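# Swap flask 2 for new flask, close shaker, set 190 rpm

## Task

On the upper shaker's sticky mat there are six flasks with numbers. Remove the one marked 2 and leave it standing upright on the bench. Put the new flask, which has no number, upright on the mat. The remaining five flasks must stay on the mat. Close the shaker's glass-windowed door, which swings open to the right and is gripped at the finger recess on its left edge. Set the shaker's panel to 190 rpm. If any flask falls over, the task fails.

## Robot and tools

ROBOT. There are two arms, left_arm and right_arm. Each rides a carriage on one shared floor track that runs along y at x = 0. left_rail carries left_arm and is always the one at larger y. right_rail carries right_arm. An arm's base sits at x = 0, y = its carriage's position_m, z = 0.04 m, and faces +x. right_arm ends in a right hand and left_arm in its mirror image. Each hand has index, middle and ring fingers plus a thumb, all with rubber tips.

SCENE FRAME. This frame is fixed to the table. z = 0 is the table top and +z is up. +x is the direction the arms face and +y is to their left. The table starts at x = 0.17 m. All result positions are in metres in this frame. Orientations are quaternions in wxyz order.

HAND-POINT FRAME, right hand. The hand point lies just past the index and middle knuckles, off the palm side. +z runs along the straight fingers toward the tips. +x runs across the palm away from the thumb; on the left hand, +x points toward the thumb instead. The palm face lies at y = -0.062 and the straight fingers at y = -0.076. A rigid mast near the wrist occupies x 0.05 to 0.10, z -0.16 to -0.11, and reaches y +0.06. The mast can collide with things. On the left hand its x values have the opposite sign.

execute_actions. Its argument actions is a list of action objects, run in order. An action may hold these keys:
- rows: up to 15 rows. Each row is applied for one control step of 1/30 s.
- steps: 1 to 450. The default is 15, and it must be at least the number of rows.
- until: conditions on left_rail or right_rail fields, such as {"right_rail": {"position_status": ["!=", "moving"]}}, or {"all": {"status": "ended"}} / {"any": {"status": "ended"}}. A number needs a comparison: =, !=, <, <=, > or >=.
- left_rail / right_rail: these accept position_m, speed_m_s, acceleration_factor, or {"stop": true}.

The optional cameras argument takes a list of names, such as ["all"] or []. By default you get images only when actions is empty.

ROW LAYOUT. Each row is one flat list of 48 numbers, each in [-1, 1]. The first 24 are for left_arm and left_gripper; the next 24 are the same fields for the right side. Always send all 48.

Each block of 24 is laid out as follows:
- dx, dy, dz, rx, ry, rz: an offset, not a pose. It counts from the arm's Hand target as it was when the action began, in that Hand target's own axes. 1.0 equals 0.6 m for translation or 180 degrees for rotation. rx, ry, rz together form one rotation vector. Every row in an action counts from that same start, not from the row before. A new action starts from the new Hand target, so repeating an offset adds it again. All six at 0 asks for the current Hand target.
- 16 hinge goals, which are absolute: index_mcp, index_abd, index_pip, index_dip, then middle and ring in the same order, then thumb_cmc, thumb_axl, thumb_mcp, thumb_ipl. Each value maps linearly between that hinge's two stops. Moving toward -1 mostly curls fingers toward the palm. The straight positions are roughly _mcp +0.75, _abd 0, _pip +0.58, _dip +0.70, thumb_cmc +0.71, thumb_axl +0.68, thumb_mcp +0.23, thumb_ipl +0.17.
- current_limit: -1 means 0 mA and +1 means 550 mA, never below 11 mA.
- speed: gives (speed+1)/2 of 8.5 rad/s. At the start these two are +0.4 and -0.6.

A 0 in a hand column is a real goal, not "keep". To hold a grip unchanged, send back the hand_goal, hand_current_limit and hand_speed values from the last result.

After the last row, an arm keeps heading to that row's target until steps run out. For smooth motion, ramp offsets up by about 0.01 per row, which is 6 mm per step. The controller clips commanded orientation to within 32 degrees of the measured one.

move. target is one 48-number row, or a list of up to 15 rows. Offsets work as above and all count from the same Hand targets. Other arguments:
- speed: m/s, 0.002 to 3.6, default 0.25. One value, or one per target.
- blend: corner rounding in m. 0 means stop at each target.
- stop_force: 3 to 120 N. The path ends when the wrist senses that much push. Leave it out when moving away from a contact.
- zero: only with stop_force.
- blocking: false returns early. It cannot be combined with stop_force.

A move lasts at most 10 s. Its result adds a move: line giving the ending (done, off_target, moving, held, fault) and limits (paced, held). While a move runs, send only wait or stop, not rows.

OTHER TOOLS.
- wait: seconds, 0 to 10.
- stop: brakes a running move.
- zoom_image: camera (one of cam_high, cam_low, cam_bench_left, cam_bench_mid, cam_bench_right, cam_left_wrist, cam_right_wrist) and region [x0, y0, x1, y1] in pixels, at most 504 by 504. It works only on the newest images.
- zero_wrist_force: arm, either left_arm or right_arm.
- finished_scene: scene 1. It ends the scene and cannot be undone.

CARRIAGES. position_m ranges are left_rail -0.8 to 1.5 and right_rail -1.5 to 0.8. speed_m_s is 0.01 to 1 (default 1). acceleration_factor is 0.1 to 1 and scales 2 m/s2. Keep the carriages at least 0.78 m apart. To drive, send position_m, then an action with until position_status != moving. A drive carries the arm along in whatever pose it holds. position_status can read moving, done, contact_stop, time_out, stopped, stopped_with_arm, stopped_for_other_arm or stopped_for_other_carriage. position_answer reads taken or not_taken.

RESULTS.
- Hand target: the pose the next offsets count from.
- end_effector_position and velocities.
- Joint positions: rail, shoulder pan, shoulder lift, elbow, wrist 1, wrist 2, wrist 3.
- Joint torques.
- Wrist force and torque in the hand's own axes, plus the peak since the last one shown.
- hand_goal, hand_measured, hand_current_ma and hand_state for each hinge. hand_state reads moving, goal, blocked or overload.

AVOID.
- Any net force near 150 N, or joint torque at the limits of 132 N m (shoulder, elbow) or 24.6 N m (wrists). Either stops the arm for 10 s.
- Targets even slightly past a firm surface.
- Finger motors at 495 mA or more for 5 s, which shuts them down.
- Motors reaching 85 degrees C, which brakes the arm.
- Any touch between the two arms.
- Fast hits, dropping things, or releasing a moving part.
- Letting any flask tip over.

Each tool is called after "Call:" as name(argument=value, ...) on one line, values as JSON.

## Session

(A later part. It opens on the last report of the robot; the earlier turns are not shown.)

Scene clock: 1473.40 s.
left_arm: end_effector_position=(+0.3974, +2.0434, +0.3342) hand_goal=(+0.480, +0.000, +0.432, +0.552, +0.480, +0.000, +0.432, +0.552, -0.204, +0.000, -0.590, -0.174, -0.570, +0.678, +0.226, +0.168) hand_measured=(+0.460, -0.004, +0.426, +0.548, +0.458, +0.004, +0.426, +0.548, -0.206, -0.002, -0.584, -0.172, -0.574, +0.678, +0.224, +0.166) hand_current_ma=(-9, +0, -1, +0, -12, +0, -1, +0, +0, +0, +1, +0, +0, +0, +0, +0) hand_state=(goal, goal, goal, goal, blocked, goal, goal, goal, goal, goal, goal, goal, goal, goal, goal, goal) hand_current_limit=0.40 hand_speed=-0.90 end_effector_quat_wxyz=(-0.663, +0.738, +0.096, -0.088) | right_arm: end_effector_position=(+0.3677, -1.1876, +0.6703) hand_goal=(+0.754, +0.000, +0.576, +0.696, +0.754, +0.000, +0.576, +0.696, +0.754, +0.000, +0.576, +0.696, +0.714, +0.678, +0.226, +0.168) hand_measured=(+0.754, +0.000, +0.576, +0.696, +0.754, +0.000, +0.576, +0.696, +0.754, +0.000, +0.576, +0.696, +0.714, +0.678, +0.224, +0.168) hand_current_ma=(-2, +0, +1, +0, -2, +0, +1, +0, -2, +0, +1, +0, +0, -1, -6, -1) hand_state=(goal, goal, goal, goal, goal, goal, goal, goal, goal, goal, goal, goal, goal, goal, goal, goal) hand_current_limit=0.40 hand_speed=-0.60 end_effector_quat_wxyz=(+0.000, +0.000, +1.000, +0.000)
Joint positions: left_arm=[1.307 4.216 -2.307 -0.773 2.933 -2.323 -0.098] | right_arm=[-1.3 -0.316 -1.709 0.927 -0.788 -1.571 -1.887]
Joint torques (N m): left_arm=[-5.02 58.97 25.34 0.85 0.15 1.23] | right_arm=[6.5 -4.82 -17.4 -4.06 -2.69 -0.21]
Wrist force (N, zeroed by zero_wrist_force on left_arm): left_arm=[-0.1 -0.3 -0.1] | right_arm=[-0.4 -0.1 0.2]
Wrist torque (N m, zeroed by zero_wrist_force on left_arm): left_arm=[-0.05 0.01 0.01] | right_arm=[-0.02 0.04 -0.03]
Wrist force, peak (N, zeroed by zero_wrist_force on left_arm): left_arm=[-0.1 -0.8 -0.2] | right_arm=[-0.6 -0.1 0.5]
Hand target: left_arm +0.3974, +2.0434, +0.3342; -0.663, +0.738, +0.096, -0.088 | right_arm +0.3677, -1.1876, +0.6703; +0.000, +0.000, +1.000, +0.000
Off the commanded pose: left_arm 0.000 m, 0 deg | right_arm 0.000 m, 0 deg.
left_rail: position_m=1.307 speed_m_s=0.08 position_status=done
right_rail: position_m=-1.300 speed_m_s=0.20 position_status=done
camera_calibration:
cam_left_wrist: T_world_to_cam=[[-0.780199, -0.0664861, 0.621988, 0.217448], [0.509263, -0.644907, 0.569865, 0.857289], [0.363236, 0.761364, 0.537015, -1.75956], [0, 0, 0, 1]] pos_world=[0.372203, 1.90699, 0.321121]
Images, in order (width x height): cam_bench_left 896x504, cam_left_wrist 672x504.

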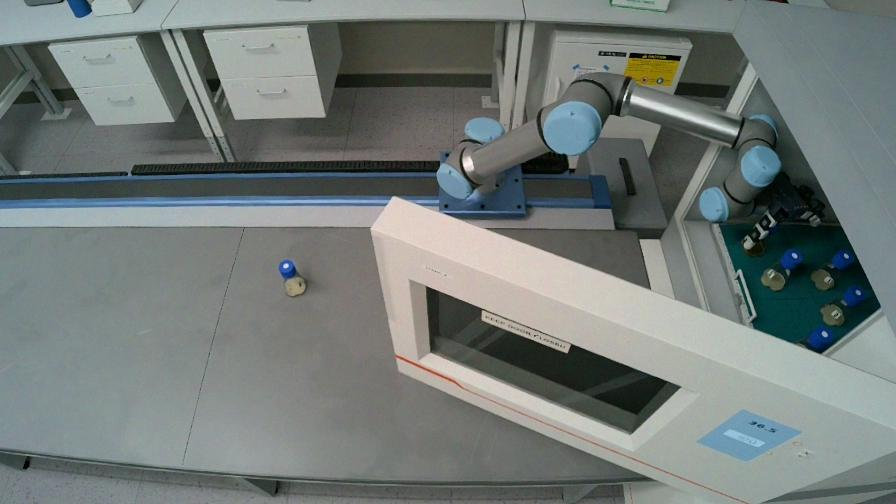

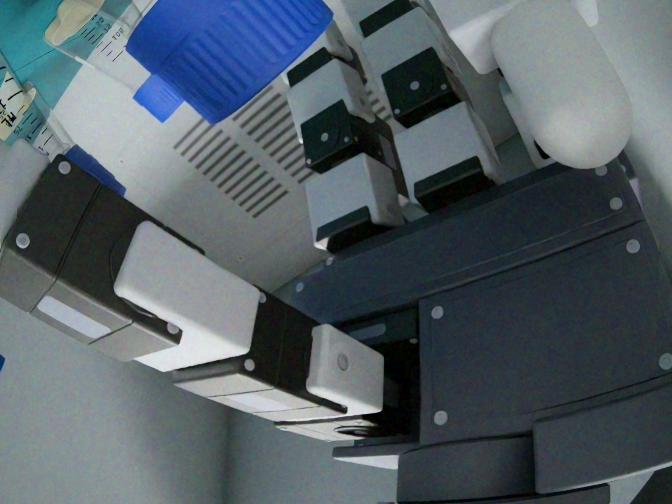

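Call:
move(target=[[-0.0001,-0.0498,-0.0054,0,0,0,0.479,0,0.431,0.551,0.479,0.0,0.431,0.551,-0.205,0,-0.591,-0.174,-0.571,0.678,0.226,0.168,0.4,-0.9,0,0,0,0,0,0,0.754,0,0.576,0.696,0.754,0,0.576,0.696,0.754,0,0.576,0.696,0.714,0.678,0.226,0.168,0.4,-0.6],[-0.0002,-0.0747,-0.0081,0.0333,0,0,0.479,0,0.431,0.551,0.479,0.0,0.431,0.551,-0.205,0,-0.591,-0.174,-0.571,0.678,0.226,0.168,0.4,-0.9,0,0,0,0,0,0,0.754,0,0.576,0.696,0.754,0,0.576,0.696,0.754,0,0.576,0.696,0.714,0.678,0.226,0.168,0.4,-0.6]], speed=0.04, cameras=["cam_bench_left","cam_left_wrist"])

Call:
zoom_image(camera="cam_bench_left", region=[730, 170, 820, 260])

Scene clock: 1488.30 s.
left_arm: end_effector_position=(+0.3974, +2.0433, +0.3792) hand_goal=(+0.480, +0.000, +0.432, +0.552, +0.480, +0.000, +0.432, +0.552, -0.204, +0.000, -0.590, -0.174, -0.570, +0.678, +0.226, +0.168) hand_measured=(+0.460, -0.004, +0.426, +0.548, +0.458, +0.004, +0.426, +0.548, -0.206, -0.002, -0.584, -0.172, -0.572, +0.678, +0.224, +0.166) hand_current_ma=(-9, +0, -1, +0, -11, +0, -1, +0, +0, +0, +1, +0, +0, +0, +0, +0) hand_state=(goal, goal, goal, goal, blocked, goal, goal, goal, goal, goal, goal, goal, goal, goal, goal, goal) hand_current_limit=0.40 hand_speed=-0.90 end_effector_quat_wxyz=(+0.700, -0.702, -0.092, +0.093) | right_arm: end_effector_position=(+0.3677, -1.1876, +0.6703) hand_goal=(+0.754, +0.000, +0.576, +0.696, +0.754, +0.000, +0.576, +0.696, +0.754, +0.000, +0.576, +0.696, +0.714, +0.678, +0.226, +0.168) hand_measured=(+0.754, +0.000, +0.576, +0.696, +0.754, +0.000, +0.576, +0.696, +0.754, +0.000, +0.576, +0.696, +0.714, +0.678, +0.224, +0.168) hand_current_ma=(-2, +0, +1, +0, -2, +0, +1, +0, -2, +0, +1, +0, +0, -1, -6, -1) hand_state=(goal, goal, goal, goal, goal, goal, goal, goal, goal, goal, goal, goal, goal, goal, goal, goal) hand_current_limit=0.40 hand_speed=-0.60 end_effector_quat_wxyz=(+0.000, +0.000, +1.000, +0.000)
Joint positions: left_arm=[1.307 4.206 -2.245 -0.819 3.061 -2.339 0] | right_arm=[-1.3 -0.316 -1.709 0.927 -0.788 -1.571 -1.887]
Joint torques (N m): left_arm=[-9.72 58.55 9.07 3.31 -1.82 1.44] | right_arm=[6.8 -3.91 -16.76 -4.14 -2.79 -0.28]
Wrist force (N, zeroed by zero_wrist_force on left_arm): left_arm=[-0.1 -0.1 -0.2] | right_arm=[-0.3 -0.1 0.0]
Wrist torque (N m, zeroed by zero_wrist_force on left_arm): left_arm=[-0.06 0.00 -0.21] | right_arm=[0.00 0.04 -0.02]
Wrist force, peak (N, zeroed by zero_wrist_force on left_arm): left_arm=[-0.3 -0.8 -0.2] | right_arm=[-0.6 -0.3 0.3]
Hand target: left_arm +0.3974, +2.0433, +0.3793; +0.700, -0.702, -0.092, +0.093 | right_arm +0.3677, -1.1876, +0.6703; +0.000, +0.000, +1.000, +0.000
Off the commanded pose: left_arm 0.000 m, 0 deg | right_arm 0.000 m, 0 deg.
left_rail: position_m=1.307 speed_m_s=0.08 position_status=done
right_rail: position_m=-1.300 speed_m_s=0.20 position_status=done
move: done
camera_calibration:
cam_left_wrist: T_world_to_cam=[[-0.763319, -0.129648, 0.632879, 0.307586], [0.523387, -0.698379, 0.488194, 0.966122], [0.378696, 0.703888, 0.600942, -1.69663], [0, 0, 0, 1]] pos_world=[0.371639, 1.90884, 0.353259]
Images, in order (width x height): cam_bench_left 896x504, cam_left_wrist 672x504.

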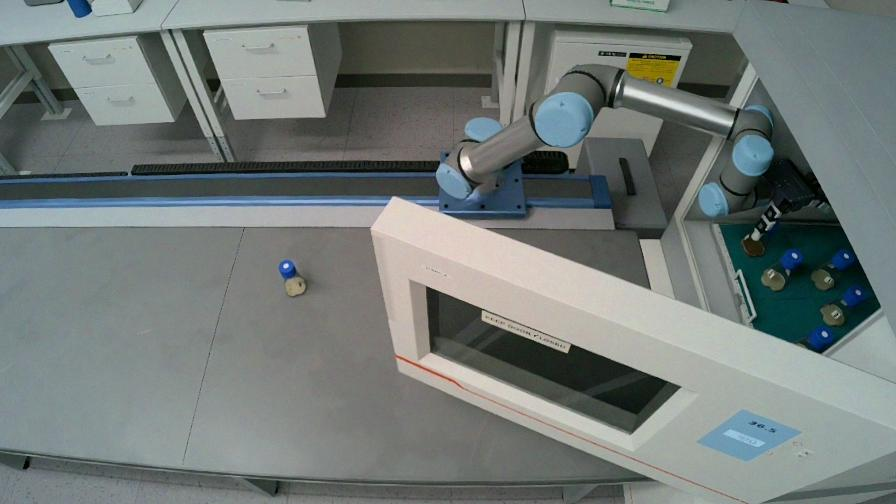

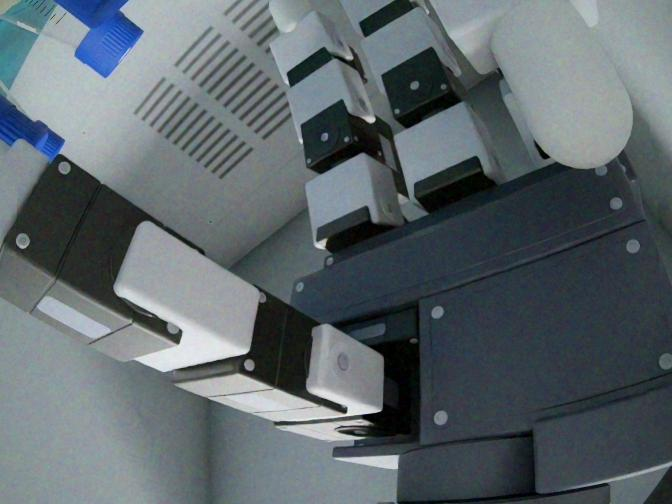

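Scaled by 5.600 from the camera's 896x504 image, which has a finer 1280x720 frame.

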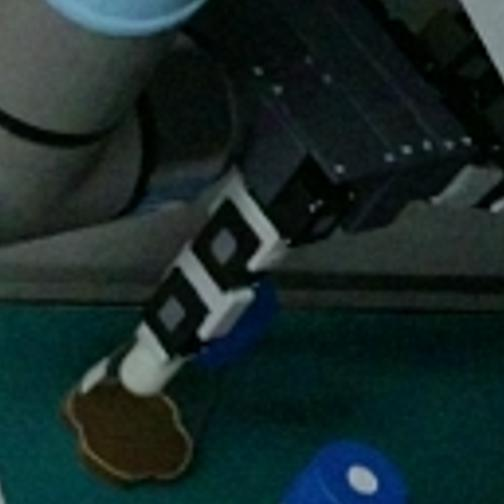

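Call:
execute_actions(actions=[{"left_rail":{"position_m":0.9,"speed_m_s":0.15,"acceleration_factor":0.1},"steps":300,"until":{"left_rail":{"position_status":["!=","moving"]}}}], cameras=["cam_bench_left","cam_left_wrist","cam_high"])

Call:
zoom_image(camera="cam_bench_left", region=[700, 190, 896, 370])

Call:
zoom_image(camera="cam_bench_left", region=[680, 390, 840, 480])

Scene clock: 1502.93 s.
left_arm: end_effector_position=(+0.3974, +1.6365, +0.3793) hand_goal=(+0.480, +0.000, +0.432, +0.552, +0.480, +0.000, +0.432, +0.552, -0.204, +0.000, -0.590, -0.174, -0.570, +0.678, +0.226, +0.168) hand_measured=(+0.460, -0.004, +0.426, +0.548, +0.458, +0.004, +0.426, +0.548, -0.206, -0.002, -0.584, -0.172, -0.572, +0.678, +0.224, +0.166) hand_current_ma=(-9, +0, -1, +0, -11, +0, -1, +0, +0, +0, +1, +0, +0, +0, +0, +0) hand_state=(goal, goal, goal, goal, blocked, goal, goal, goal, goal, goal, goal, goal, goal, goal, goal, goal) hand_current_limit=0.40 hand_speed=-0.90 end_effector_quat_wxyz=(+0.700, -0.702, -0.092, +0.093) | right_arm: end_effector_position=(+0.3677, -1.1876, +0.6703) hand_goal=(+0.754, +0.000, +0.576, +0.696, +0.754, +0.000, +0.576, +0.696, +0.754, +0.000, +0.576, +0.696, +0.714, +0.678, +0.226, +0.168) hand_measured=(+0.754, +0.000, +0.576, +0.696, +0.754, +0.000, +0.576, +0.696, +0.754, +0.000, +0.576, +0.696, +0.714, +0.678, +0.224, +0.168) hand_current_ma=(-2, +0, +1, +0, -2, +0, +1, +0, -2, +0, +1, +0, +0, -1, -6, -1) hand_state=(goal, goal, goal, goal, goal, goal, goal, goal, goal, goal, goal, goal, goal, goal, goal, goal) hand_current_limit=0.40 hand_speed=-0.60 end_effector_quat_wxyz=(+0.000, +0.000, +1.000, +0.000)
Joint positions: left_arm=[0.9 4.206 -2.245 -0.82 3.062 -2.339 0] | right_arm=[-1.3 -0.316 -1.709 0.927 -0.788 -1.571 -1.887]
Joint torques (N m): left_arm=[-8.25 51.65 15.08 2.31 1.08 1.38] | right_arm=[7.54 -3.85 -16.99 -4.07 -2.69 -0.23]
Wrist force (N, zeroed by zero_wrist_force on left_arm): left_arm=[-0.3 -0.3 -0.3] | right_arm=[-0.3 -0.1 0.0]
Wrist torque (N m, zeroed by zero_wrist_force on left_arm): left_arm=[-0.05 0.03 -0.22] | right_arm=[0.00 0.04 -0.03]
Wrist force, peak (N, zeroed by zero_wrist_force on left_arm): left_arm=[-0.5 -0.4 -0.5] | right_arm=[-0.4 -0.3 0.6]
Hand target: left_arm +0.3974, +1.6365, +0.3793; +0.700, -0.702, -0.092, +0.093 | right_arm +0.3677, -1.1876, +0.6703; +0.000, +0.000, +1.000, +0.000
Off the commanded pose: left_arm 0.000 m, 0 deg | right_arm 0.000 m, 0 deg.
left_rail: position_m=0.900 speed_m_s=0.15 position_status=done
right_rail: position_m=-1.300 speed_m_s=0.20 position_status=done
camera_calibration:
cam_left_wrist: T_world_to_cam=[[-0.763264, -0.129737, 0.632927, 0.25494], [0.523382, -0.698534, 0.487977, 0.682332], [0.378812, 0.703718, 0.601068, -1.41013], [0, 0, 0, 1]] pos_world=[0.371638, 1.50204, 0.353259]
Images, in order (width x height): cam_high 896x504, cam_bench_left 896x504, cam_left_wrist 672x504.

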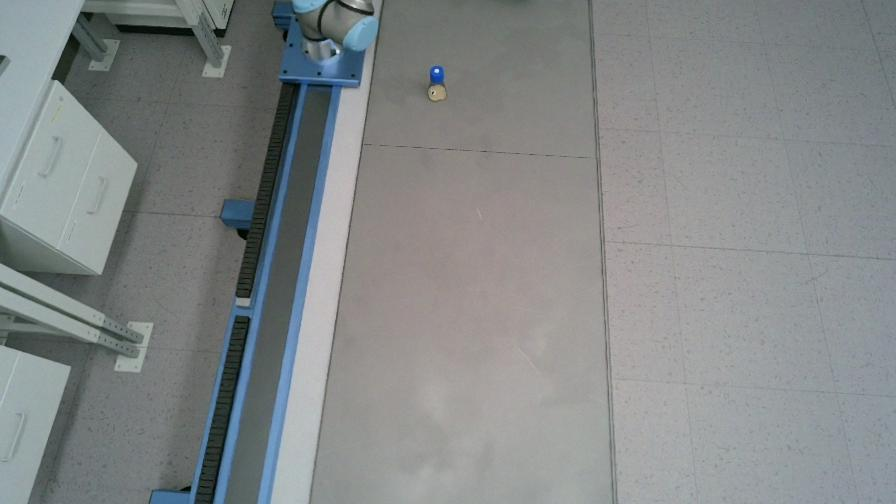

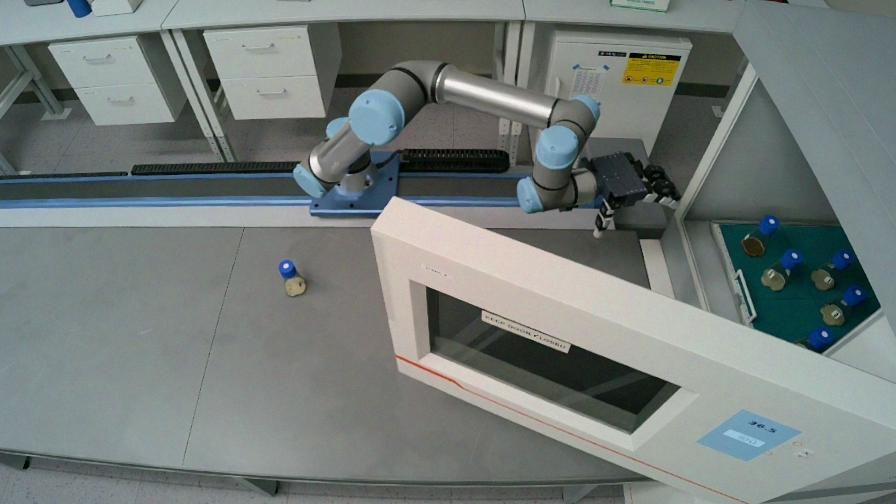

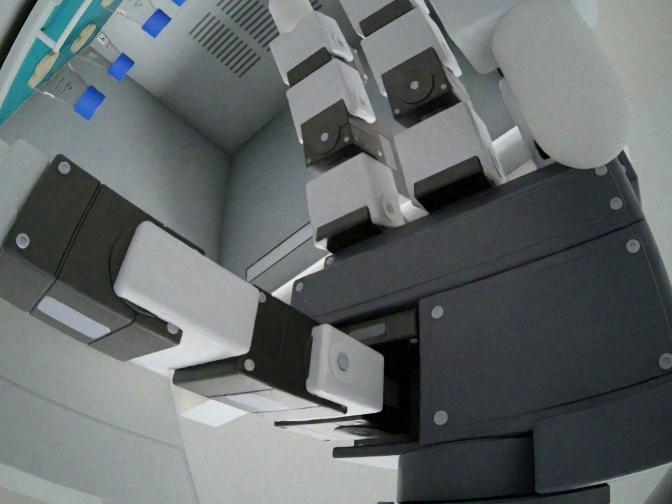

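Scaled by 2.571 from the camera's 896x504 image, which has a finer 1280x720 frame.

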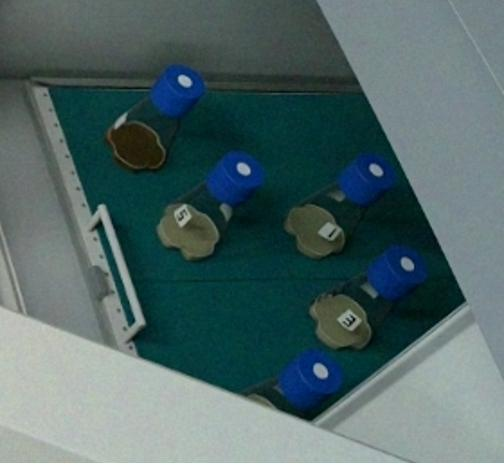

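Scaled by 3.150 from the camera's 896x504 image, which has a finer 1280x720 frame.

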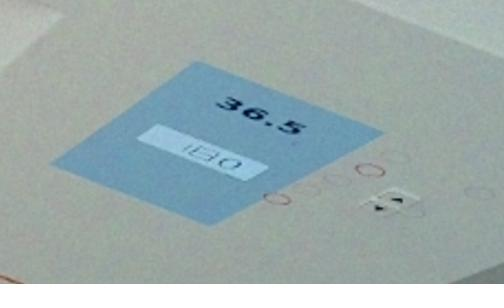

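Call:
execute_actions(actions=[{"left_rail":{"position_m":0.55,"speed_m_s":0.2,"acceleration_factor":0.2},"steps":200,"until":{"left_rail":{"position_status":["!=","moving"]}}}])

Call:
move(target=[-0.0392,0.0322,-0.4839,0,0.1944,0,0.479,0,0.431,0.551,0.479,0.0,0.431,0.551,-0.205,0,-0.591,-0.174,0.071,0.678,0.226,0.168,0.4,-0.8,0,0,0,0,0,0,0.754,0,0.576,0.696,0.754,0,0.576,0.696,0.754,0,0.576,0.696,0.714,0.678,0.226,0.168,0.4,-0.6], speed=0.15, cameras=["cam_bench_left","cam_low"])

Scene clock: 1624.73 s.
left_arm: end_effector_position=(+0.3974, +1.2865, +0.3793) hand_goal=(+0.480, +0.000, +0.432, +0.552, +0.480, +0.000, +0.432, +0.552, -0.204, +0.000, -0.590, -0.174, -0.570, +0.678, +0.226, +0.168) hand_measured=(+0.460, -0.004, +0.426, +0.548, +0.458, +0.004, +0.426, +0.548, -0.206, -0.002, -0.584, -0.172, -0.572, +0.678, +0.224, +0.166) hand_current_ma=(-9, +0, -1, +0, -11, +0, -1, +0, +0, +0, +1, +0, +0, +0, +0, +0) hand_state=(goal, goal, goal, goal, blocked, goal, goal, goal, goal, goal, goal, goal, goal, goal, goal, goal) hand_current_limit=0.40 hand_speed=-0.90 end_effector_quat_wxyz=(+0.700, -0.702, -0.092, +0.093) | right_arm: end_effector_position=(+0.3677, -1.1876, +0.6703) hand_goal=(+0.754, +0.000, +0.576, +0.696, +0.754, +0.000, +0.576, +0.696, +0.754, +0.000, +0.576, +0.696, +0.714, +0.678, +0.226, +0.168) hand_measured=(+0.754, +0.000, +0.576, +0.696, +0.754, +0.000, +0.576, +0.696, +0.754, +0.000, +0.576, +0.696, +0.714, +0.678, +0.224, +0.168) hand_current_ma=(-2, +0, +1, +0, -2, +0, +1, +0, -2, +0, +1, +0, +0, -1, -6, -1) hand_state=(goal, goal, goal, goal, goal, goal, goal, goal, goal, goal, goal, goal, goal, goal, goal, goal) hand_current_limit=0.40 hand_speed=-0.60 end_effector_quat_wxyz=(+0.000, +0.000, +1.000, +0.000)
Joint positions: left_arm=[0.55 4.206 -2.245 -0.82 3.062 -2.339 0] | right_arm=[-1.3 -0.316 -1.709 0.927 -0.788 -1.571 -1.887]
Joint torques (N m): left_arm=[-5.88 47.42 23.38 0.5 0.97 1.34] | right_arm=[8.01 -3.16 -16.93 -4.11 -2.64 -0.3]
Wrist force (N, zeroed by zero_wrist_force on left_arm): left_arm=[-0.3 -0.2 0.0] | right_arm=[-0.2 -0.2 0.2]
Wrist torque (N m, zeroed by zero_wrist_force on left_arm): left_arm=[-0.08 0.03 -0.22] | right_arm=[-0.03 0.02 -0.02]
Wrist force, peak (N, zeroed by zero_wrist_force on left_arm): left_arm=[-0.5 -0.2 -0.8] | right_arm=[-0.5 -0.2 0.7]
Hand target: left_arm +0.3974, +1.2865, +0.3793; +0.700, -0.702, -0.092, +0.093 | right_arm +0.3677, -1.1876, +0.6703; +0.000, +0.000, +1.000, +0.000
Off the commanded pose: left_arm 0.000 m, 0 deg | right_arm 0.000 m, 0 deg.
left_rail: position_m=0.550 speed_m_s=0.20 position_status=done
right_rail: position_m=-1.300 speed_m_s=0.20 position_status=done

Scene clock: 1627.37 s.
left_arm: end_effector_position=(+0.4496, +1.0000, +0.3606) hand_goal=(+0.480, +0.000, +0.432, +0.552, +0.480, +0.000, +0.432, +0.552, -0.204, +0.000, -0.590, -0.174, +0.072, +0.678, +0.226, +0.168) hand_measured=(+0.460, -0.004, +0.426, +0.548, +0.458, +0.004, +0.426, +0.548, -0.206, -0.002, -0.584, -0.172, +0.058, +0.678, +0.224, +0.166) hand_current_ma=(-8, +0, -1, +0, -11, +0, -1, +0, +0, +0, +1, +0, -5, +0, +0, +0) hand_state=(goal, goal, goal, goal, blocked, goal, goal, goal, goal, goal, goal, goal, goal, goal, goal, goal) hand_current_limit=0.40 hand_speed=-0.80 end_effector_quat_wxyz=(+0.695, -0.697, +0.123, -0.122) | right_arm: end_effector_position=(+0.3677, -1.1876, +0.6703) hand_goal=(+0.754, +0.000, +0.576, +0.696, +0.754, +0.000, +0.576, +0.696, +0.754, +0.000, +0.576, +0.696, +0.714, +0.678, +0.226, +0.168) hand_measured=(+0.754, +0.000, +0.576, +0.696, +0.754, +0.000, +0.576, +0.696, +0.754, +0.000, +0.576, +0.696, +0.714, +0.678, +0.224, +0.168) hand_current_ma=(-2, +0, +1, +0, -2, +0, +1, +0, -2, +0, +1, +0, +0, -1, -6, -1) hand_state=(goal, goal, goal, goal, goal, goal, goal, goal, goal, goal, goal, goal, goal, goal, goal, goal) hand_current_limit=0.40 hand_speed=-0.60 end_effector_quat_wxyz=(+0.000, +0.000, +1.000, +0.000)
Joint positions: left_arm=[0.55 4.066 -1.62 -1.73 3.347 -1.868 -0.001] | right_arm=[-1.3 -0.316 -1.709 0.927 -0.788 -1.571 -1.887]
Joint torques (N m): left_arm=[-9.6 32.21 9.88 3.82 1.89 1.42] | right_arm=[7.25 -3.14 -17.28 -4.09 -2.68 -0.28]
Wrist force (N, zeroed by zero_wrist_force on left_arm): left_arm=[0.0 -0.2 -0.1] | right_arm=[-0.1 -0.2 0.3]
Wrist torque (N m, zeroed by zero_wrist_force on left_arm): left_arm=[-0.06 0.01 -0.16] | right_arm=[-0.03 0.00 0.00]
Wrist force, peak (N, zeroed by zero_wrist_force on left_arm): left_arm=[0.1 -0.2 -0.8] | right_arm=[-0.4 -0.2 0.6]
Hand target: left_arm +0.4497, +0.9999, +0.3606; +0.695, -0.697, +0.123, -0.123 | right_arm +0.3677, -1.1876, +0.6703; +0.000, +0.000, +1.000, +0.000
Off the commanded pose: left_arm 0.000 m, 0 deg | right_arm 0.000 m, 0 deg.
left_rail: position_m=0.550 speed_m_s=0.20 position_status=done
right_rail: position_m=-1.300 speed_m_s=0.20 position_status=done
move: done
Images, in order (width x height): cam_low 896x504, cam_bench_left 896x504.

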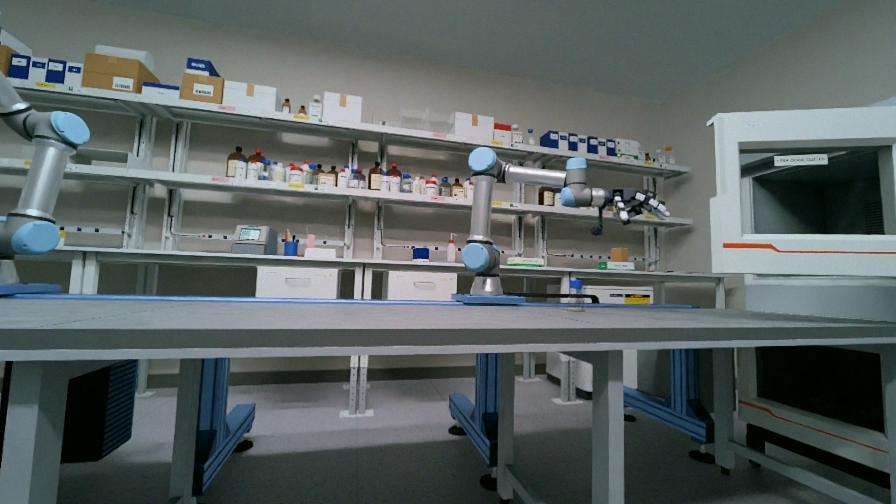

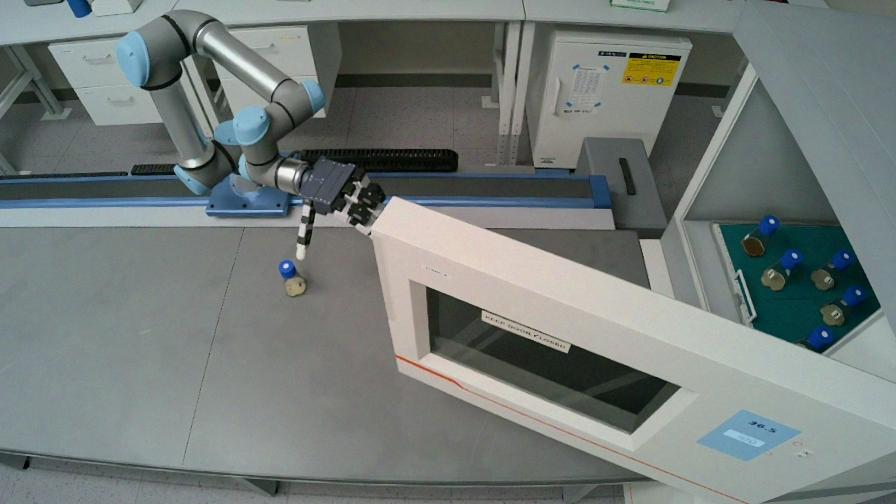

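Call:
move(target=[[0,0,-0.1,0,0,0,-0.205,0,-0.591,-0.174,-0.205,0,-0.591,-0.174,-0.205,0,-0.591,-0.174,0.071,0.678,0.226,0.168,0.5,-0.7,0,0,0,0,0,0,0.754,0,0.576,0.696,0.754,0,0.576,0.696,0.754,0,0.576,0.696,0.714,0.678,0.226,0.168,0.4,-0.6],[0.2607,0.0667,-0.0825,0,0,-0.5,-0.205,0,-0.591,-0.174,-0.205,0,-0.591,-0.174,-0.205,0,-0.591,-0.174,0.071,0.678,0.226,0.168,0.5,-0.7,0,0,0,0,0,0,0.754,0,0.576,0.696,0.754,0,0.576,0.696,0.754,0,0.576,0.696,0.714,0.678,0.226,0.168,0.4,-0.6],[0.5098,0.1833,0.0613,0,0,-0.5,-0.205,0,-0.591,-0.174,-0.205,0,-0.591,-0.174,-0.205,0,-0.591,-0.174,0.071,0.678,0.226,0.168,0.5,-0.7,0,0,0,0,0,0,0.754,0,0.576,0.696,0.754,0,0.576,0.696,0.754,0,0.576,0.696,0.714,0.678,0.226,0.168,0.4,-0.6]], speed=[0.15,0.2,0.12], cameras=["cam_bench_left","cam_low","cam_left_wrist"])

Scene clock: 1642.67 s.
left_arm: end_effector_position=(+0.7494, +0.9294, +0.2504) hand_goal=(-0.204, +0.000, -0.590, -0.174, -0.204, +0.000, -0.590, -0.174, -0.204, +0.000, -0.590, -0.174, +0.072, +0.678, +0.226, +0.168) hand_measured=(-0.204, -0.002, -0.588, -0.170, -0.204, +0.002, -0.588, -0.170, -0.206, -0.002, -0.588, -0.172, +0.058, +0.678, +0.224, +0.166) hand_current_ma=(+0, +0, +0, +0, +0, +0, +0, +0, +0, +0, +0, +0, -4, +0, +0, +0) hand_state=(goal, goal, goal, goal, goal, goal, goal, goal, goal, goal, goal, goal, goal, goal, goal, goal) hand_current_limit=0.50 hand_speed=-0.70 end_effector_quat_wxyz=(-0.405, +0.580, +0.406, +0.578) | right_arm: end_effector_position=(+0.3677, -1.1876, +0.6703) hand_goal=(+0.754, +0.000, +0.576, +0.696, +0.754, +0.000, +0.576, +0.696, +0.754, +0.000, +0.576, +0.696, +0.714, +0.678, +0.226, +0.168) hand_measured=(+0.754, +0.000, +0.576, +0.696, +0.754, +0.000, +0.576, +0.696, +0.754, +0.000, +0.576, +0.696, +0.714, +0.678, +0.224, +0.168) hand_current_ma=(-2, +0, +1, +0, -2, +0, +1, +0, -2, +0, +1, +0, +0, -1, -6, -1) hand_state=(goal, goal, goal, goal, goal, goal, goal, goal, goal, goal, goal, goal, goal, goal, goal, goal) hand_current_limit=0.40 hand_speed=-0.60 end_effector_quat_wxyz=(+0.000, +0.000, +1.000, +0.000)
Joint positions: left_arm=[0.55 3.673 -2.263 -1.419 3.678 -2.261 -1.573] | right_arm=[-1.3 -0.316 -1.709 0.927 -0.788 -1.571 -1.887]
Joint torques (N m): left_arm=[-9.41 42.9 30.09 -0.79 -1.89 -1.81] | right_arm=[7.76 -3.54 -16.86 -4.05 -2.69 -0.24]
Wrist force (N, zeroed by zero_wrist_force on left_arm): left_arm=[-0.2 -0.4 -0.8] | right_arm=[-0.2 0.0 0.4]
Wrist torque (N m, zeroed by zero_wrist_force on left_arm): left_arm=[-0.19 0.18 0.13] | right_arm=[-0.01 0.02 -0.01]
Wrist force, peak (N, zeroed by zero_wrist_force on left_arm): left_arm=[-0.1 -1.0 -0.9] | right_arm=[-0.4 -0.4 0.5]
Hand target: left_arm +0.7495, +0.9295, +0.2504; -0.405, +0.580, +0.406, +0.578 | right_arm +0.3677, -1.1876, +0.6703; +0.000, +0.000, +1.000, +0.000
Off the commanded pose: left_arm 0.000 m, 0 deg | right_arm 0.000 m, 0 deg.
left_rail: position_m=0.550 speed_m_s=0.20 position_status=done
right_rail: position_m=-1.300 speed_m_s=0.20 position_status=done
move: done
camera_calibration:
cam_left_wrist: T_world_to_cam=[[-0.570296, 0.280453, -0.772081, 0.339465], [-0.73467, -0.594591, 0.326682, 0.953683], [-0.367453, 0.75353, 0.545133, -0.441543], [0, 0, 0, 1]] pos_world=[0.731992, 0.804564, 0.191243]
Images, in order (width x height): cam_low 896x504, cam_bench_left 896x504, cam_left_wrist 672x504.

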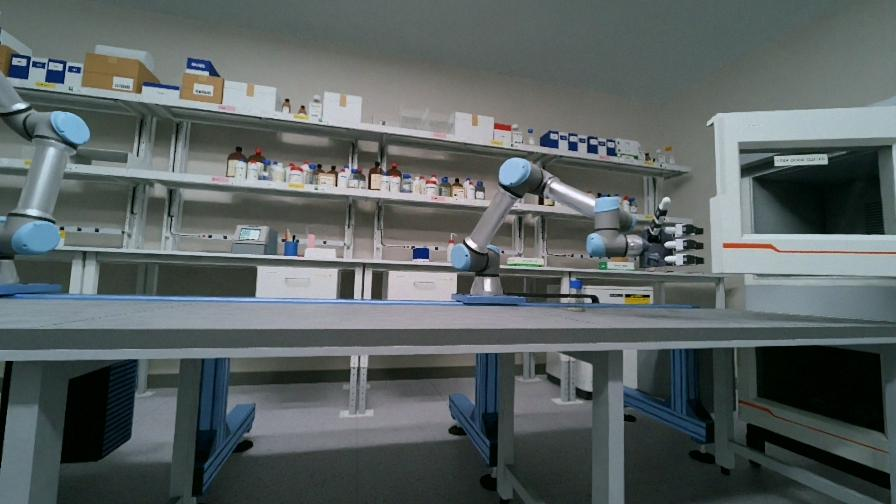

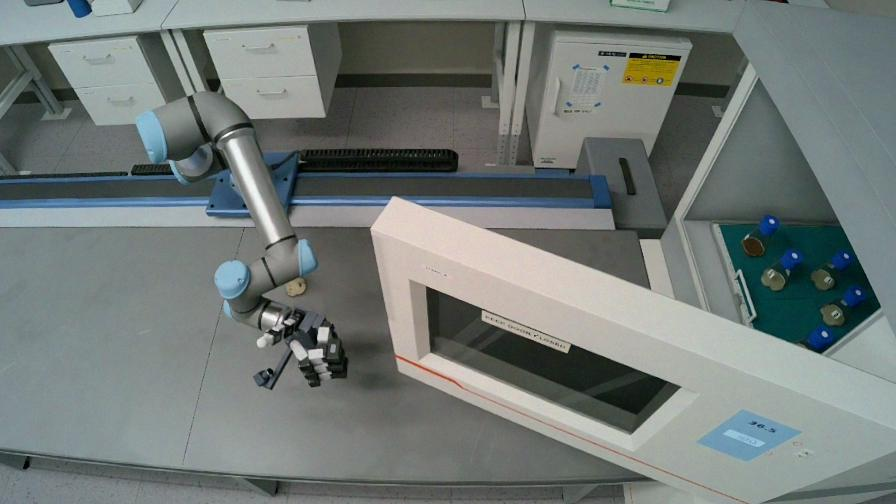

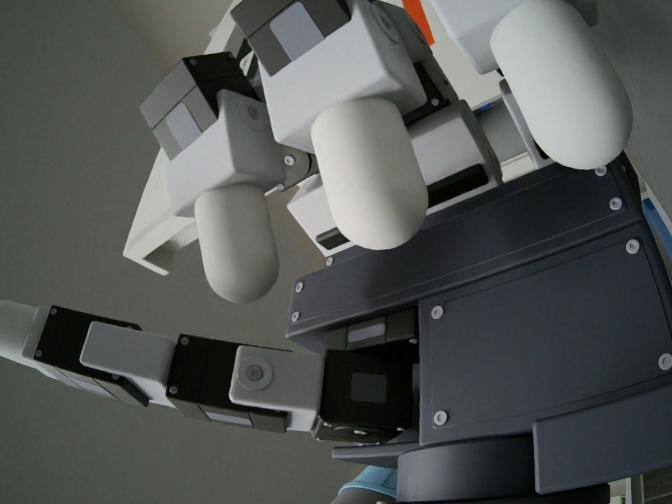

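Call:
move(target=[0,0.0295,0.2583,0,0,0,-0.205,0,-0.591,-0.174,-0.205,0,-0.591,-0.174,-0.205,0,-0.591,-0.174,0.071,0.678,0.226,0.168,0.5,-0.7,0,0,0,0,0,0,0.754,0,0.576,0.696,0.754,0,0.576,0.696,0.754,0,0.576,0.696,0.714,0.678,0.226,0.168,0.4,-0.6], speed=0.12, cameras=["cam_bench_left"])

Call:
zero_wrist_force(arm="left_arm")

Call:
move(target=[0,-0.115,0.0203,0,0,0,-0.205,0,-0.591,-0.174,-0.205,0,-0.591,-0.174,-0.205,0,-0.591,-0.174,0.071,0.678,0.226,0.168,0.5,-0.7,0,0,0,0,0,0,0.754,0,0.576,0.696,0.754,0,0.576,0.696,0.754,0,0.576,0.696,0.714,0.678,0.226,0.168,0.4,-0.6], speed=0.03, stop_force=6, cameras=["cam_bench_left","cam_low"])

Scene clock: 1658.90 s.
left_arm: end_effector_position=(+0.8192, +1.0690, +0.2500) hand_goal=(-0.204, +0.000, -0.590, -0.174, -0.204, +0.000, -0.590, -0.174, -0.204, +0.000, -0.590, -0.174, +0.072, +0.678, +0.226, +0.168) hand_measured=(-0.204, -0.002, -0.588, -0.170, -0.204, +0.002, -0.588, -0.170, -0.206, -0.002, -0.588, -0.172, +0.058, +0.678, +0.224, +0.166) hand_current_ma=(+0, +0, +0, +0, +0, +0, +0, +0, +0, +0, +0, +0, -4, +0, +0, +0) hand_state=(goal, goal, goal, goal, goal, goal, goal, goal, goal, goal, goal, goal, goal, goal, goal, goal) hand_current_limit=0.50 hand_speed=-0.70 end_effector_quat_wxyz=(-0.405, +0.580, +0.406, +0.578) | right_arm: end_effector_position=(+0.3677, -1.1876, +0.6703) hand_goal=(+0.754, +0.000, +0.576, +0.696, +0.754, +0.000, +0.576, +0.696, +0.754, +0.000, +0.576, +0.696, +0.714, +0.678, +0.226, +0.168) hand_measured=(+0.754, +0.000, +0.576, +0.696, +0.754, +0.000, +0.576, +0.696, +0.754, +0.000, +0.576, +0.696, +0.714, +0.678, +0.224, +0.168) hand_current_ma=(-2, +0, +1, +0, -2, +0, +1, +0, -2, +0, +1, +0, +0, -1, -6, -1) hand_state=(goal, goal, goal, goal, goal, goal, goal, goal, goal, goal, goal, goal, goal, goal, goal, goal) hand_current_limit=0.40 hand_speed=-0.60 end_effector_quat_wxyz=(+0.000, +0.000, +1.000, +0.000)
Joint positions: left_arm=[0.55 3.789 -2.547 -0.886 3.43 -2.145 -1.572] | right_arm=[-1.3 -0.316 -1.709 0.927 -0.788 -1.571 -1.887]
Joint torques (N m): left_arm=[7.72 53.97 32.44 -0.82 1.03 -1.87] | right_arm=[8.3 -3.75 -16.82 -4.06 -2.63 -0.29]
Wrist force (N, zeroed by zero_wrist_force on left_arm): left_arm=[-0.3 -0.6 -0.6] | right_arm=[-0.3 -0.1 0.1]
Wrist torque (N m, zeroed by zero_wrist_force on left_arm): left_arm=[-0.23 0.19 0.14] | right_arm=[-0.01 0.04 -0.03]
Wrist force, peak (N, zeroed by zero_wrist_force on left_arm): left_arm=[-0.3 -0.5 -1.7] | right_arm=[-0.5 -0.1 0.5]
Hand target: left_arm +0.8192, +1.0690, +0.2500; -0.405, +0.580, +0.406, +0.578 | right_arm +0.3677, -1.1876, +0.6703; +0.000, +0.000, +1.000, +0.000
Off the commanded pose: left_arm 0.000 m, 0 deg | right_arm 0.000 m, 0 deg.
left_rail: position_m=0.550 speed_m_s=0.20 position_status=done
right_rail: position_m=-1.300 speed_m_s=0.20 position_status=done
move: done
Images, in order (width x height): cam_bench_left 896x504.

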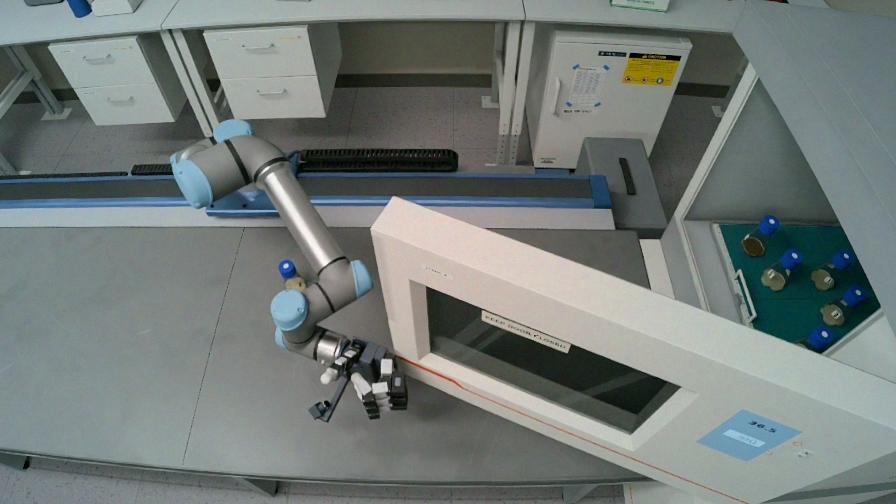

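Wrist force sensor zeroed.

Scene clock: 1662.27 s.
left_arm: end_effector_position=(+0.7585, +1.1041, +0.2499) hand_goal=(-0.204, +0.000, -0.590, -0.174, -0.204, +0.000, -0.590, -0.174, -0.204, +0.000, -0.590, -0.174, +0.072, +0.678, +0.226, +0.168) hand_measured=(-0.204, -0.002, -0.588, -0.170, -0.204, +0.002, -0.588, -0.170, -0.206, -0.002, -0.588, -0.172, +0.058, +0.678, +0.224, +0.166) hand_current_ma=(+0, +0, +0, +0, +0, +0, +0, +0, +0, +0, +0, +0, -4, +0, +0, +0) hand_state=(goal, goal, goal, goal, goal, goal, goal, goal, goal, goal, goal, goal, goal, goal, goal, goal) hand_current_limit=0.50 hand_speed=-0.70 end_effector_quat_wxyz=(-0.405, +0.580, +0.406, +0.578) | right_arm: end_effector_position=(+0.3677, -1.1876, +0.6703) hand_goal=(+0.754, +0.000, +0.576, +0.696, +0.754, +0.000, +0.576, +0.696, +0.754, +0.000, +0.576, +0.696, +0.714, +0.678, +0.226, +0.168) hand_measured=(+0.754, +0.000, +0.576, +0.696, +0.754, +0.000, +0.576, +0.696, +0.754, +0.000, +0.576, +0.696, +0.714, +0.678, +0.224, +0.168) hand_current_ma=(-2, +0, +1, +0, -2, +0, +1, +0, -2, +0, +1, +0, +0, -1, -6, -1) hand_state=(goal, goal, goal, goal, goal, goal, goal, goal, goal, goal, goal, goal, goal, goal, goal, goal) hand_current_limit=0.40 hand_speed=-0.60 end_effector_quat_wxyz=(+0.000, +0.000, +1.000, +0.000)
Joint positions: left_arm=[0.55 3.882 -2.449 -1.074 3.52 -2.052 -1.572] | right_arm=[-1.3 -0.316 -1.709 0.927 -0.788 -1.571 -1.887]
Joint torques (N m): left_arm=[8.51 64.33 9.06 3.76 1.67 1.25] | right_arm=[9.18 -3.16 -17.12 -3.85 -2.63 -0.27]
Wrist force (N, zeroed by zero_wrist_force on left_arm): left_arm=[0.3 0.2 -0.5] | right_arm=[-0.4 0.0 0.1]
Wrist torque (N m, zeroed by zero_wrist_force on left_arm): left_arm=[0.03 -0.04 -0.06] | right_arm=[-0.01 0.05 -0.03]
Wrist force, peak (N, zeroed by zero_wrist_force on left_arm): left_arm=[-0.3 3.5 -1.5] | right_arm=[-0.3 -0.2 0.7]
Hand target: left_arm +0.7585, +1.1041, +0.2499; -0.405, +0.580, +0.406, +0.578 | right_arm +0.3677, -1.1876, +0.6703; +0.000, +0.000, +1.000, +0.000
Off the commanded pose: left_arm 0.000 m, 0 deg | right_arm 0.000 m, 0 deg.
left_rail: position_m=0.550 speed_m_s=0.20 position_status=done
right_rail: position_m=-1.300 speed_m_s=0.20 position_status=done
move: done
Images, in order (width x height): cam_low 896x504, cam_bench_left 896x504.

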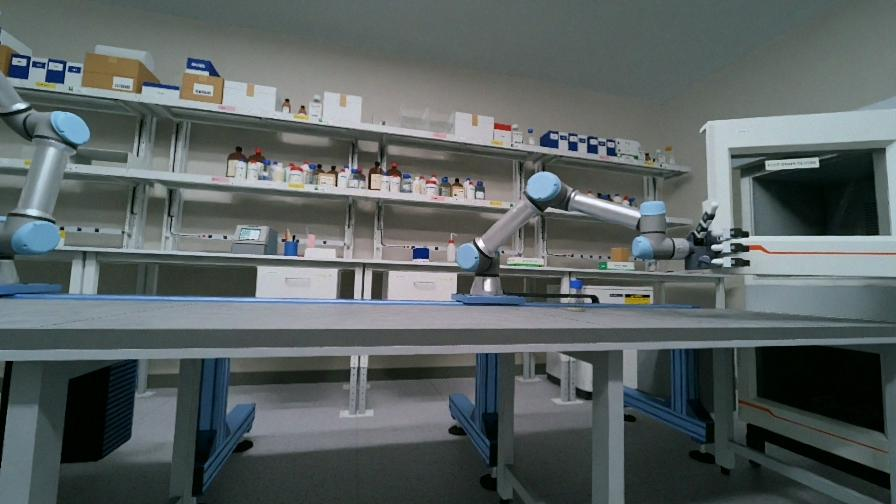

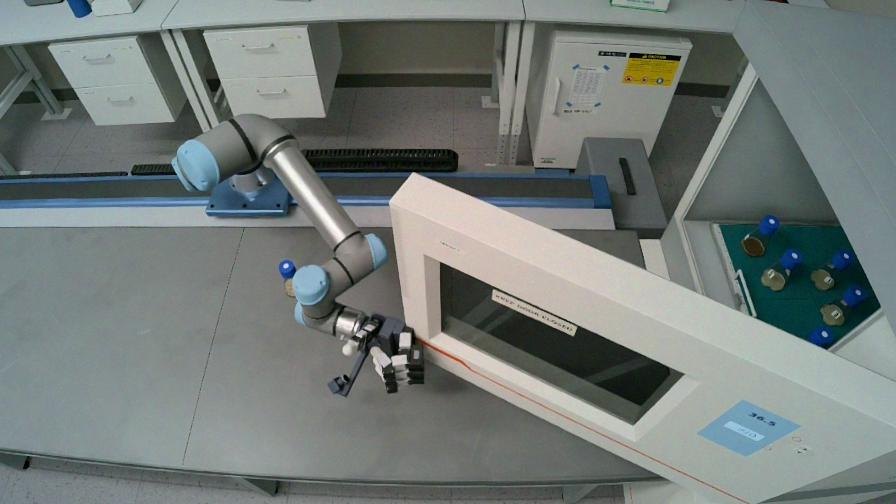

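Call:
move(target=[[0,-0.128,0.041,-0.0111,0,0,-0.205,0,-0.591,-0.174,-0.205,0,-0.591,-0.174,-0.205,0,-0.591,-0.174,0.071,0.678,0.226,0.168,0.5,-0.7,0,0,0,0,0,0,0.754,0,0.576,0.696,0.754,0,0.576,0.696,0.754,0,0.576,0.696,0.714,0.678,0.226,0.168,0.4,-0.6],[0,-0.2808,0.0865,-0.0222,0,0,-0.205,0,-0.591,-0.174,-0.205,0,-0.591,-0.174,-0.205,0,-0.591,-0.174,0.071,0.678,0.226,0.168,0.5,-0.7,0,0,0,0,0,0,0.754,0,0.576,0.696,0.754,0,0.576,0.696,0.754,0,0.576,0.696,0.714,0.678,0.226,0.168,0.4,-0.6],[0,-0.4365,0.153,-0.0389,0,0,-0.205,0,-0.591,-0.174,-0.205,0,-0.591,-0.174,-0.205,0,-0.591,-0.174,0.071,0.678,0.226,0.168,0.5,-0.7,0,0,0,0,0,0,0.754,0,0.576,0.696,0.754,0,0.576,0.696,0.754,0,0.576,0.696,0.714,0.678,0.226,0.168,0.4,-0.6],[0,-0.5817,0.2388,-0.0556,0,0,-0.205,0,-0.591,-0.174,-0.205,0,-0.591,-0.174,-0.205,0,-0.591,-0.174,0.071,0.678,0.226,0.168,0.5,-0.7,0,0,0,0,0,0,0.754,0,0.576,0.696,0.754,0,0.576,0.696,0.754,0,0.576,0.696,0.714,0.678,0.226,0.168,0.4,-0.6]], speed=0.07, blend=[0.01,0.01,0.01,0], stop_force=25, cameras=["cam_bench_left","cam_low","cam_left_wrist"])

Scene clock: 1680.50 s.
left_arm: end_effector_position=(+0.7538, +1.1077, +0.2499) hand_goal=(-0.204, +0.000, -0.590, -0.174, -0.204, +0.000, -0.590, -0.174, -0.204, +0.000, -0.590, -0.174, +0.072, +0.678, +0.226, +0.168) hand_measured=(-0.204, -0.002, -0.588, -0.170, -0.204, +0.002, -0.588, -0.170, -0.206, -0.002, -0.588, -0.172, +0.060, +0.678, +0.224, +0.166) hand_current_ma=(+0, +0, +0, +0, +0, +0, +0, +0, +0, +0, +0, +0, -4, +0, +0, +0) hand_state=(goal, goal, goal, goal, goal, goal, goal, goal, goal, goal, goal, goal, goal, goal, goal, goal) hand_current_limit=0.50 hand_speed=-0.70 end_effector_quat_wxyz=(-0.404, +0.581, +0.405, +0.579) | right_arm: end_effector_position=(+0.3677, -1.1876, +0.6703) hand_goal=(+0.754, +0.000, +0.576, +0.696, +0.754, +0.000, +0.576, +0.696, +0.754, +0.000, +0.576, +0.696, +0.714, +0.678, +0.226, +0.168) hand_measured=(+0.754, +0.000, +0.576, +0.696, +0.754, +0.000, +0.576, +0.696, +0.754, +0.000, +0.576, +0.696, +0.714, +0.678, +0.224, +0.168) hand_current_ma=(-2, +0, +1, +0, -2, +0, +1, +0, -2, +0, +1, +0, +0, -1, -6, -1) hand_state=(goal, goal, goal, goal, goal, goal, goal, goal, goal, goal, goal, goal, goal, goal, goal, goal) hand_current_limit=0.40 hand_speed=-0.60 end_effector_quat_wxyz=(+0.000, +0.000, +1.000, +0.000)
Joint positions: left_arm=[0.55 3.891 -2.444 -1.085 3.525 -2.04 -1.572] | right_arm=[-1.3 -0.316 -1.709 0.927 -0.788 -1.571 -1.887]
Joint torques (N m): left_arm=[14.64 41.77 41.5 2.86 0.96 0.65] | right_arm=[9.17 -3.37 -17.07 -3.83 -2.6 -0.38]
Wrist force (N, zeroed by zero_wrist_force on left_arm): left_arm=[5.4 -8.5 -68.6] | right_arm=[-0.4 0.1 0.1]
Wrist torque (N m, zeroed by zero_wrist_force on left_arm): left_arm=[6.81 0.49 0.17] | right_arm=[0.01 0.04 -0.03]
Wrist force, peak (N, zeroed by zero_wrist_force on left_arm): left_arm=[7.8 -21.9 -104.7] | right_arm=[-0.6 -0.4 0.2]
Hand target: left_arm +0.7538, +1.1077, +0.2499; -0.404, +0.581, +0.405, +0.579 (not the last commanded pose) | right_arm +0.3677, -1.1876, +0.6703; +0.000, +0.000, +1.000, +0.000
Off the commanded pose: left_arm 0.371 m, 10 deg | right_arm 0.000 m, 0 deg.
left_rail: position_m=0.550 speed_m_s=0.20 position_status=done
right_rail: position_m=-1.300 speed_m_s=0.20 position_status=done
move: contact (left_arm); path passed 0 of 4 targets
camera_calibration:
cam_left_wrist: T_world_to_cam=[[-0.569817, 0.281603, -0.772016, 0.289862], [-0.73599, -0.592781, 0.327002, 1.06193], [-0.365551, 0.754527, 0.545033, -0.57651], [0, 0, 0, 1]] pos_world=[0.735993, 0.982858, 0.190742]
Images, in order (width x height): cam_low 896x504, cam_bench_left 896x504, cam_left_wrist 672x504.

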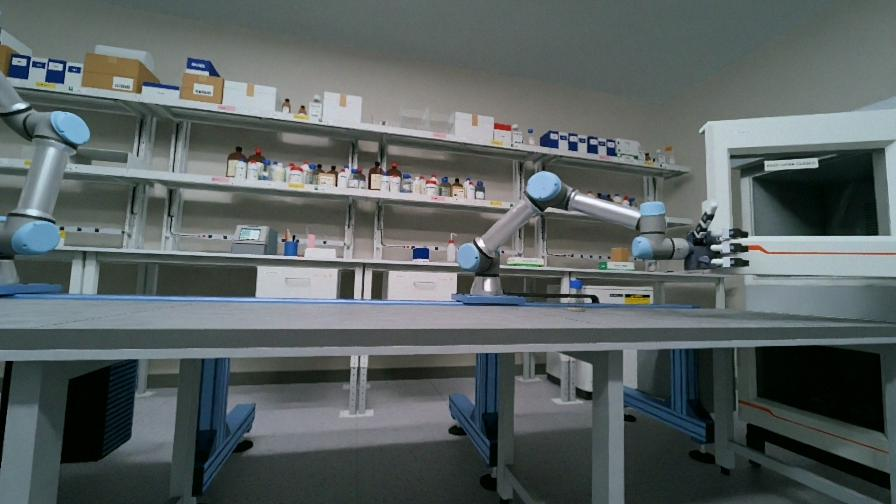

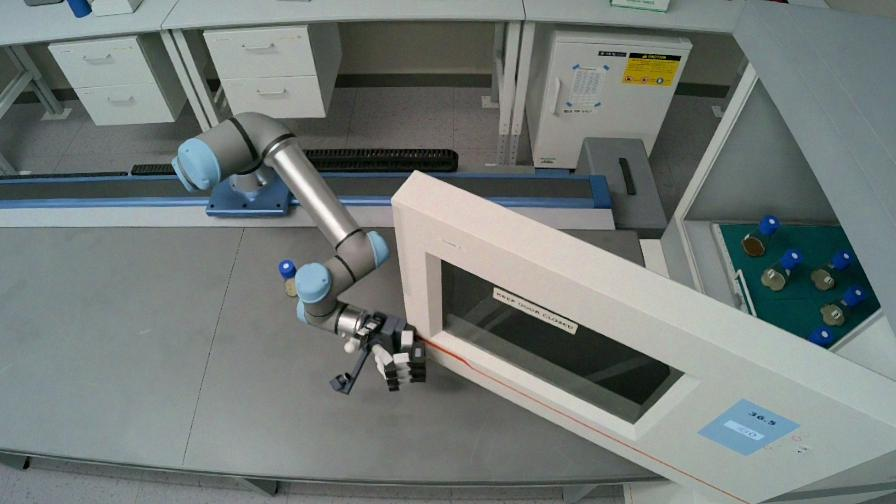

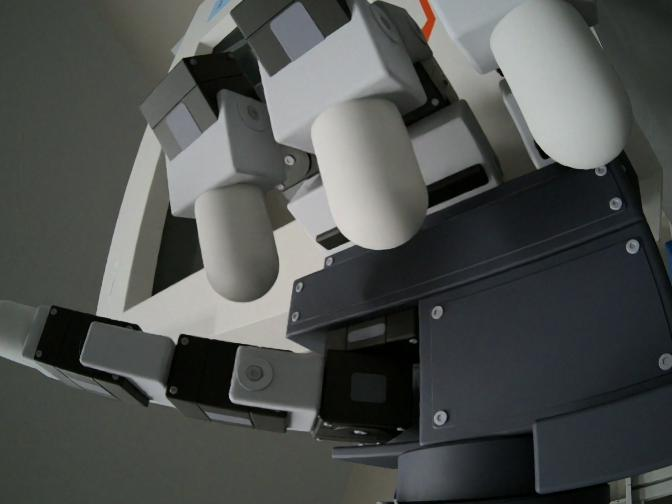

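Call:
zoom_image(camera="cam_bench_left", region=[320, 280, 480, 410])

Call:
zoom_image(camera="cam_low", region=[620, 180, 780, 290])

Scaled by 3.150 from the camera's 896x504 image, which has a finer 1280x720 frame.

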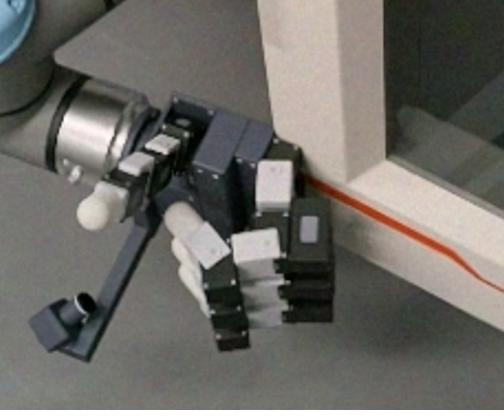

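Scaled by 3.150 from the camera's 896x504 image, which has a finer 1280x720 frame.

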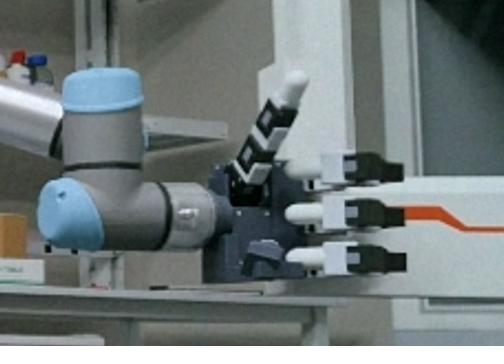

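Call:
zoom_image(camera="cam_bench_left", region=[370, 150, 470, 250])

Call:
zoom_image(camera="cam_low", region=[680, 90, 780, 190])

Scaled by 5.040 from the camera's 896x504 image, which has a finer 1280x720 frame.

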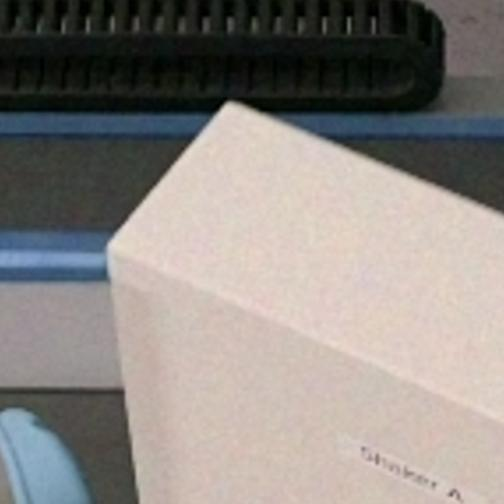

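Scaled by 5.040 from the camera's 896x504 image, which has a finer 1280x720 frame.

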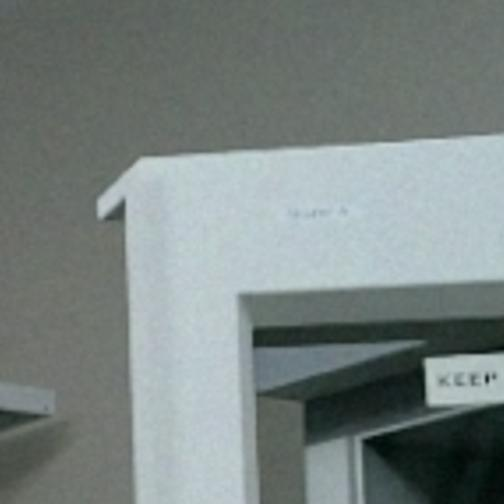

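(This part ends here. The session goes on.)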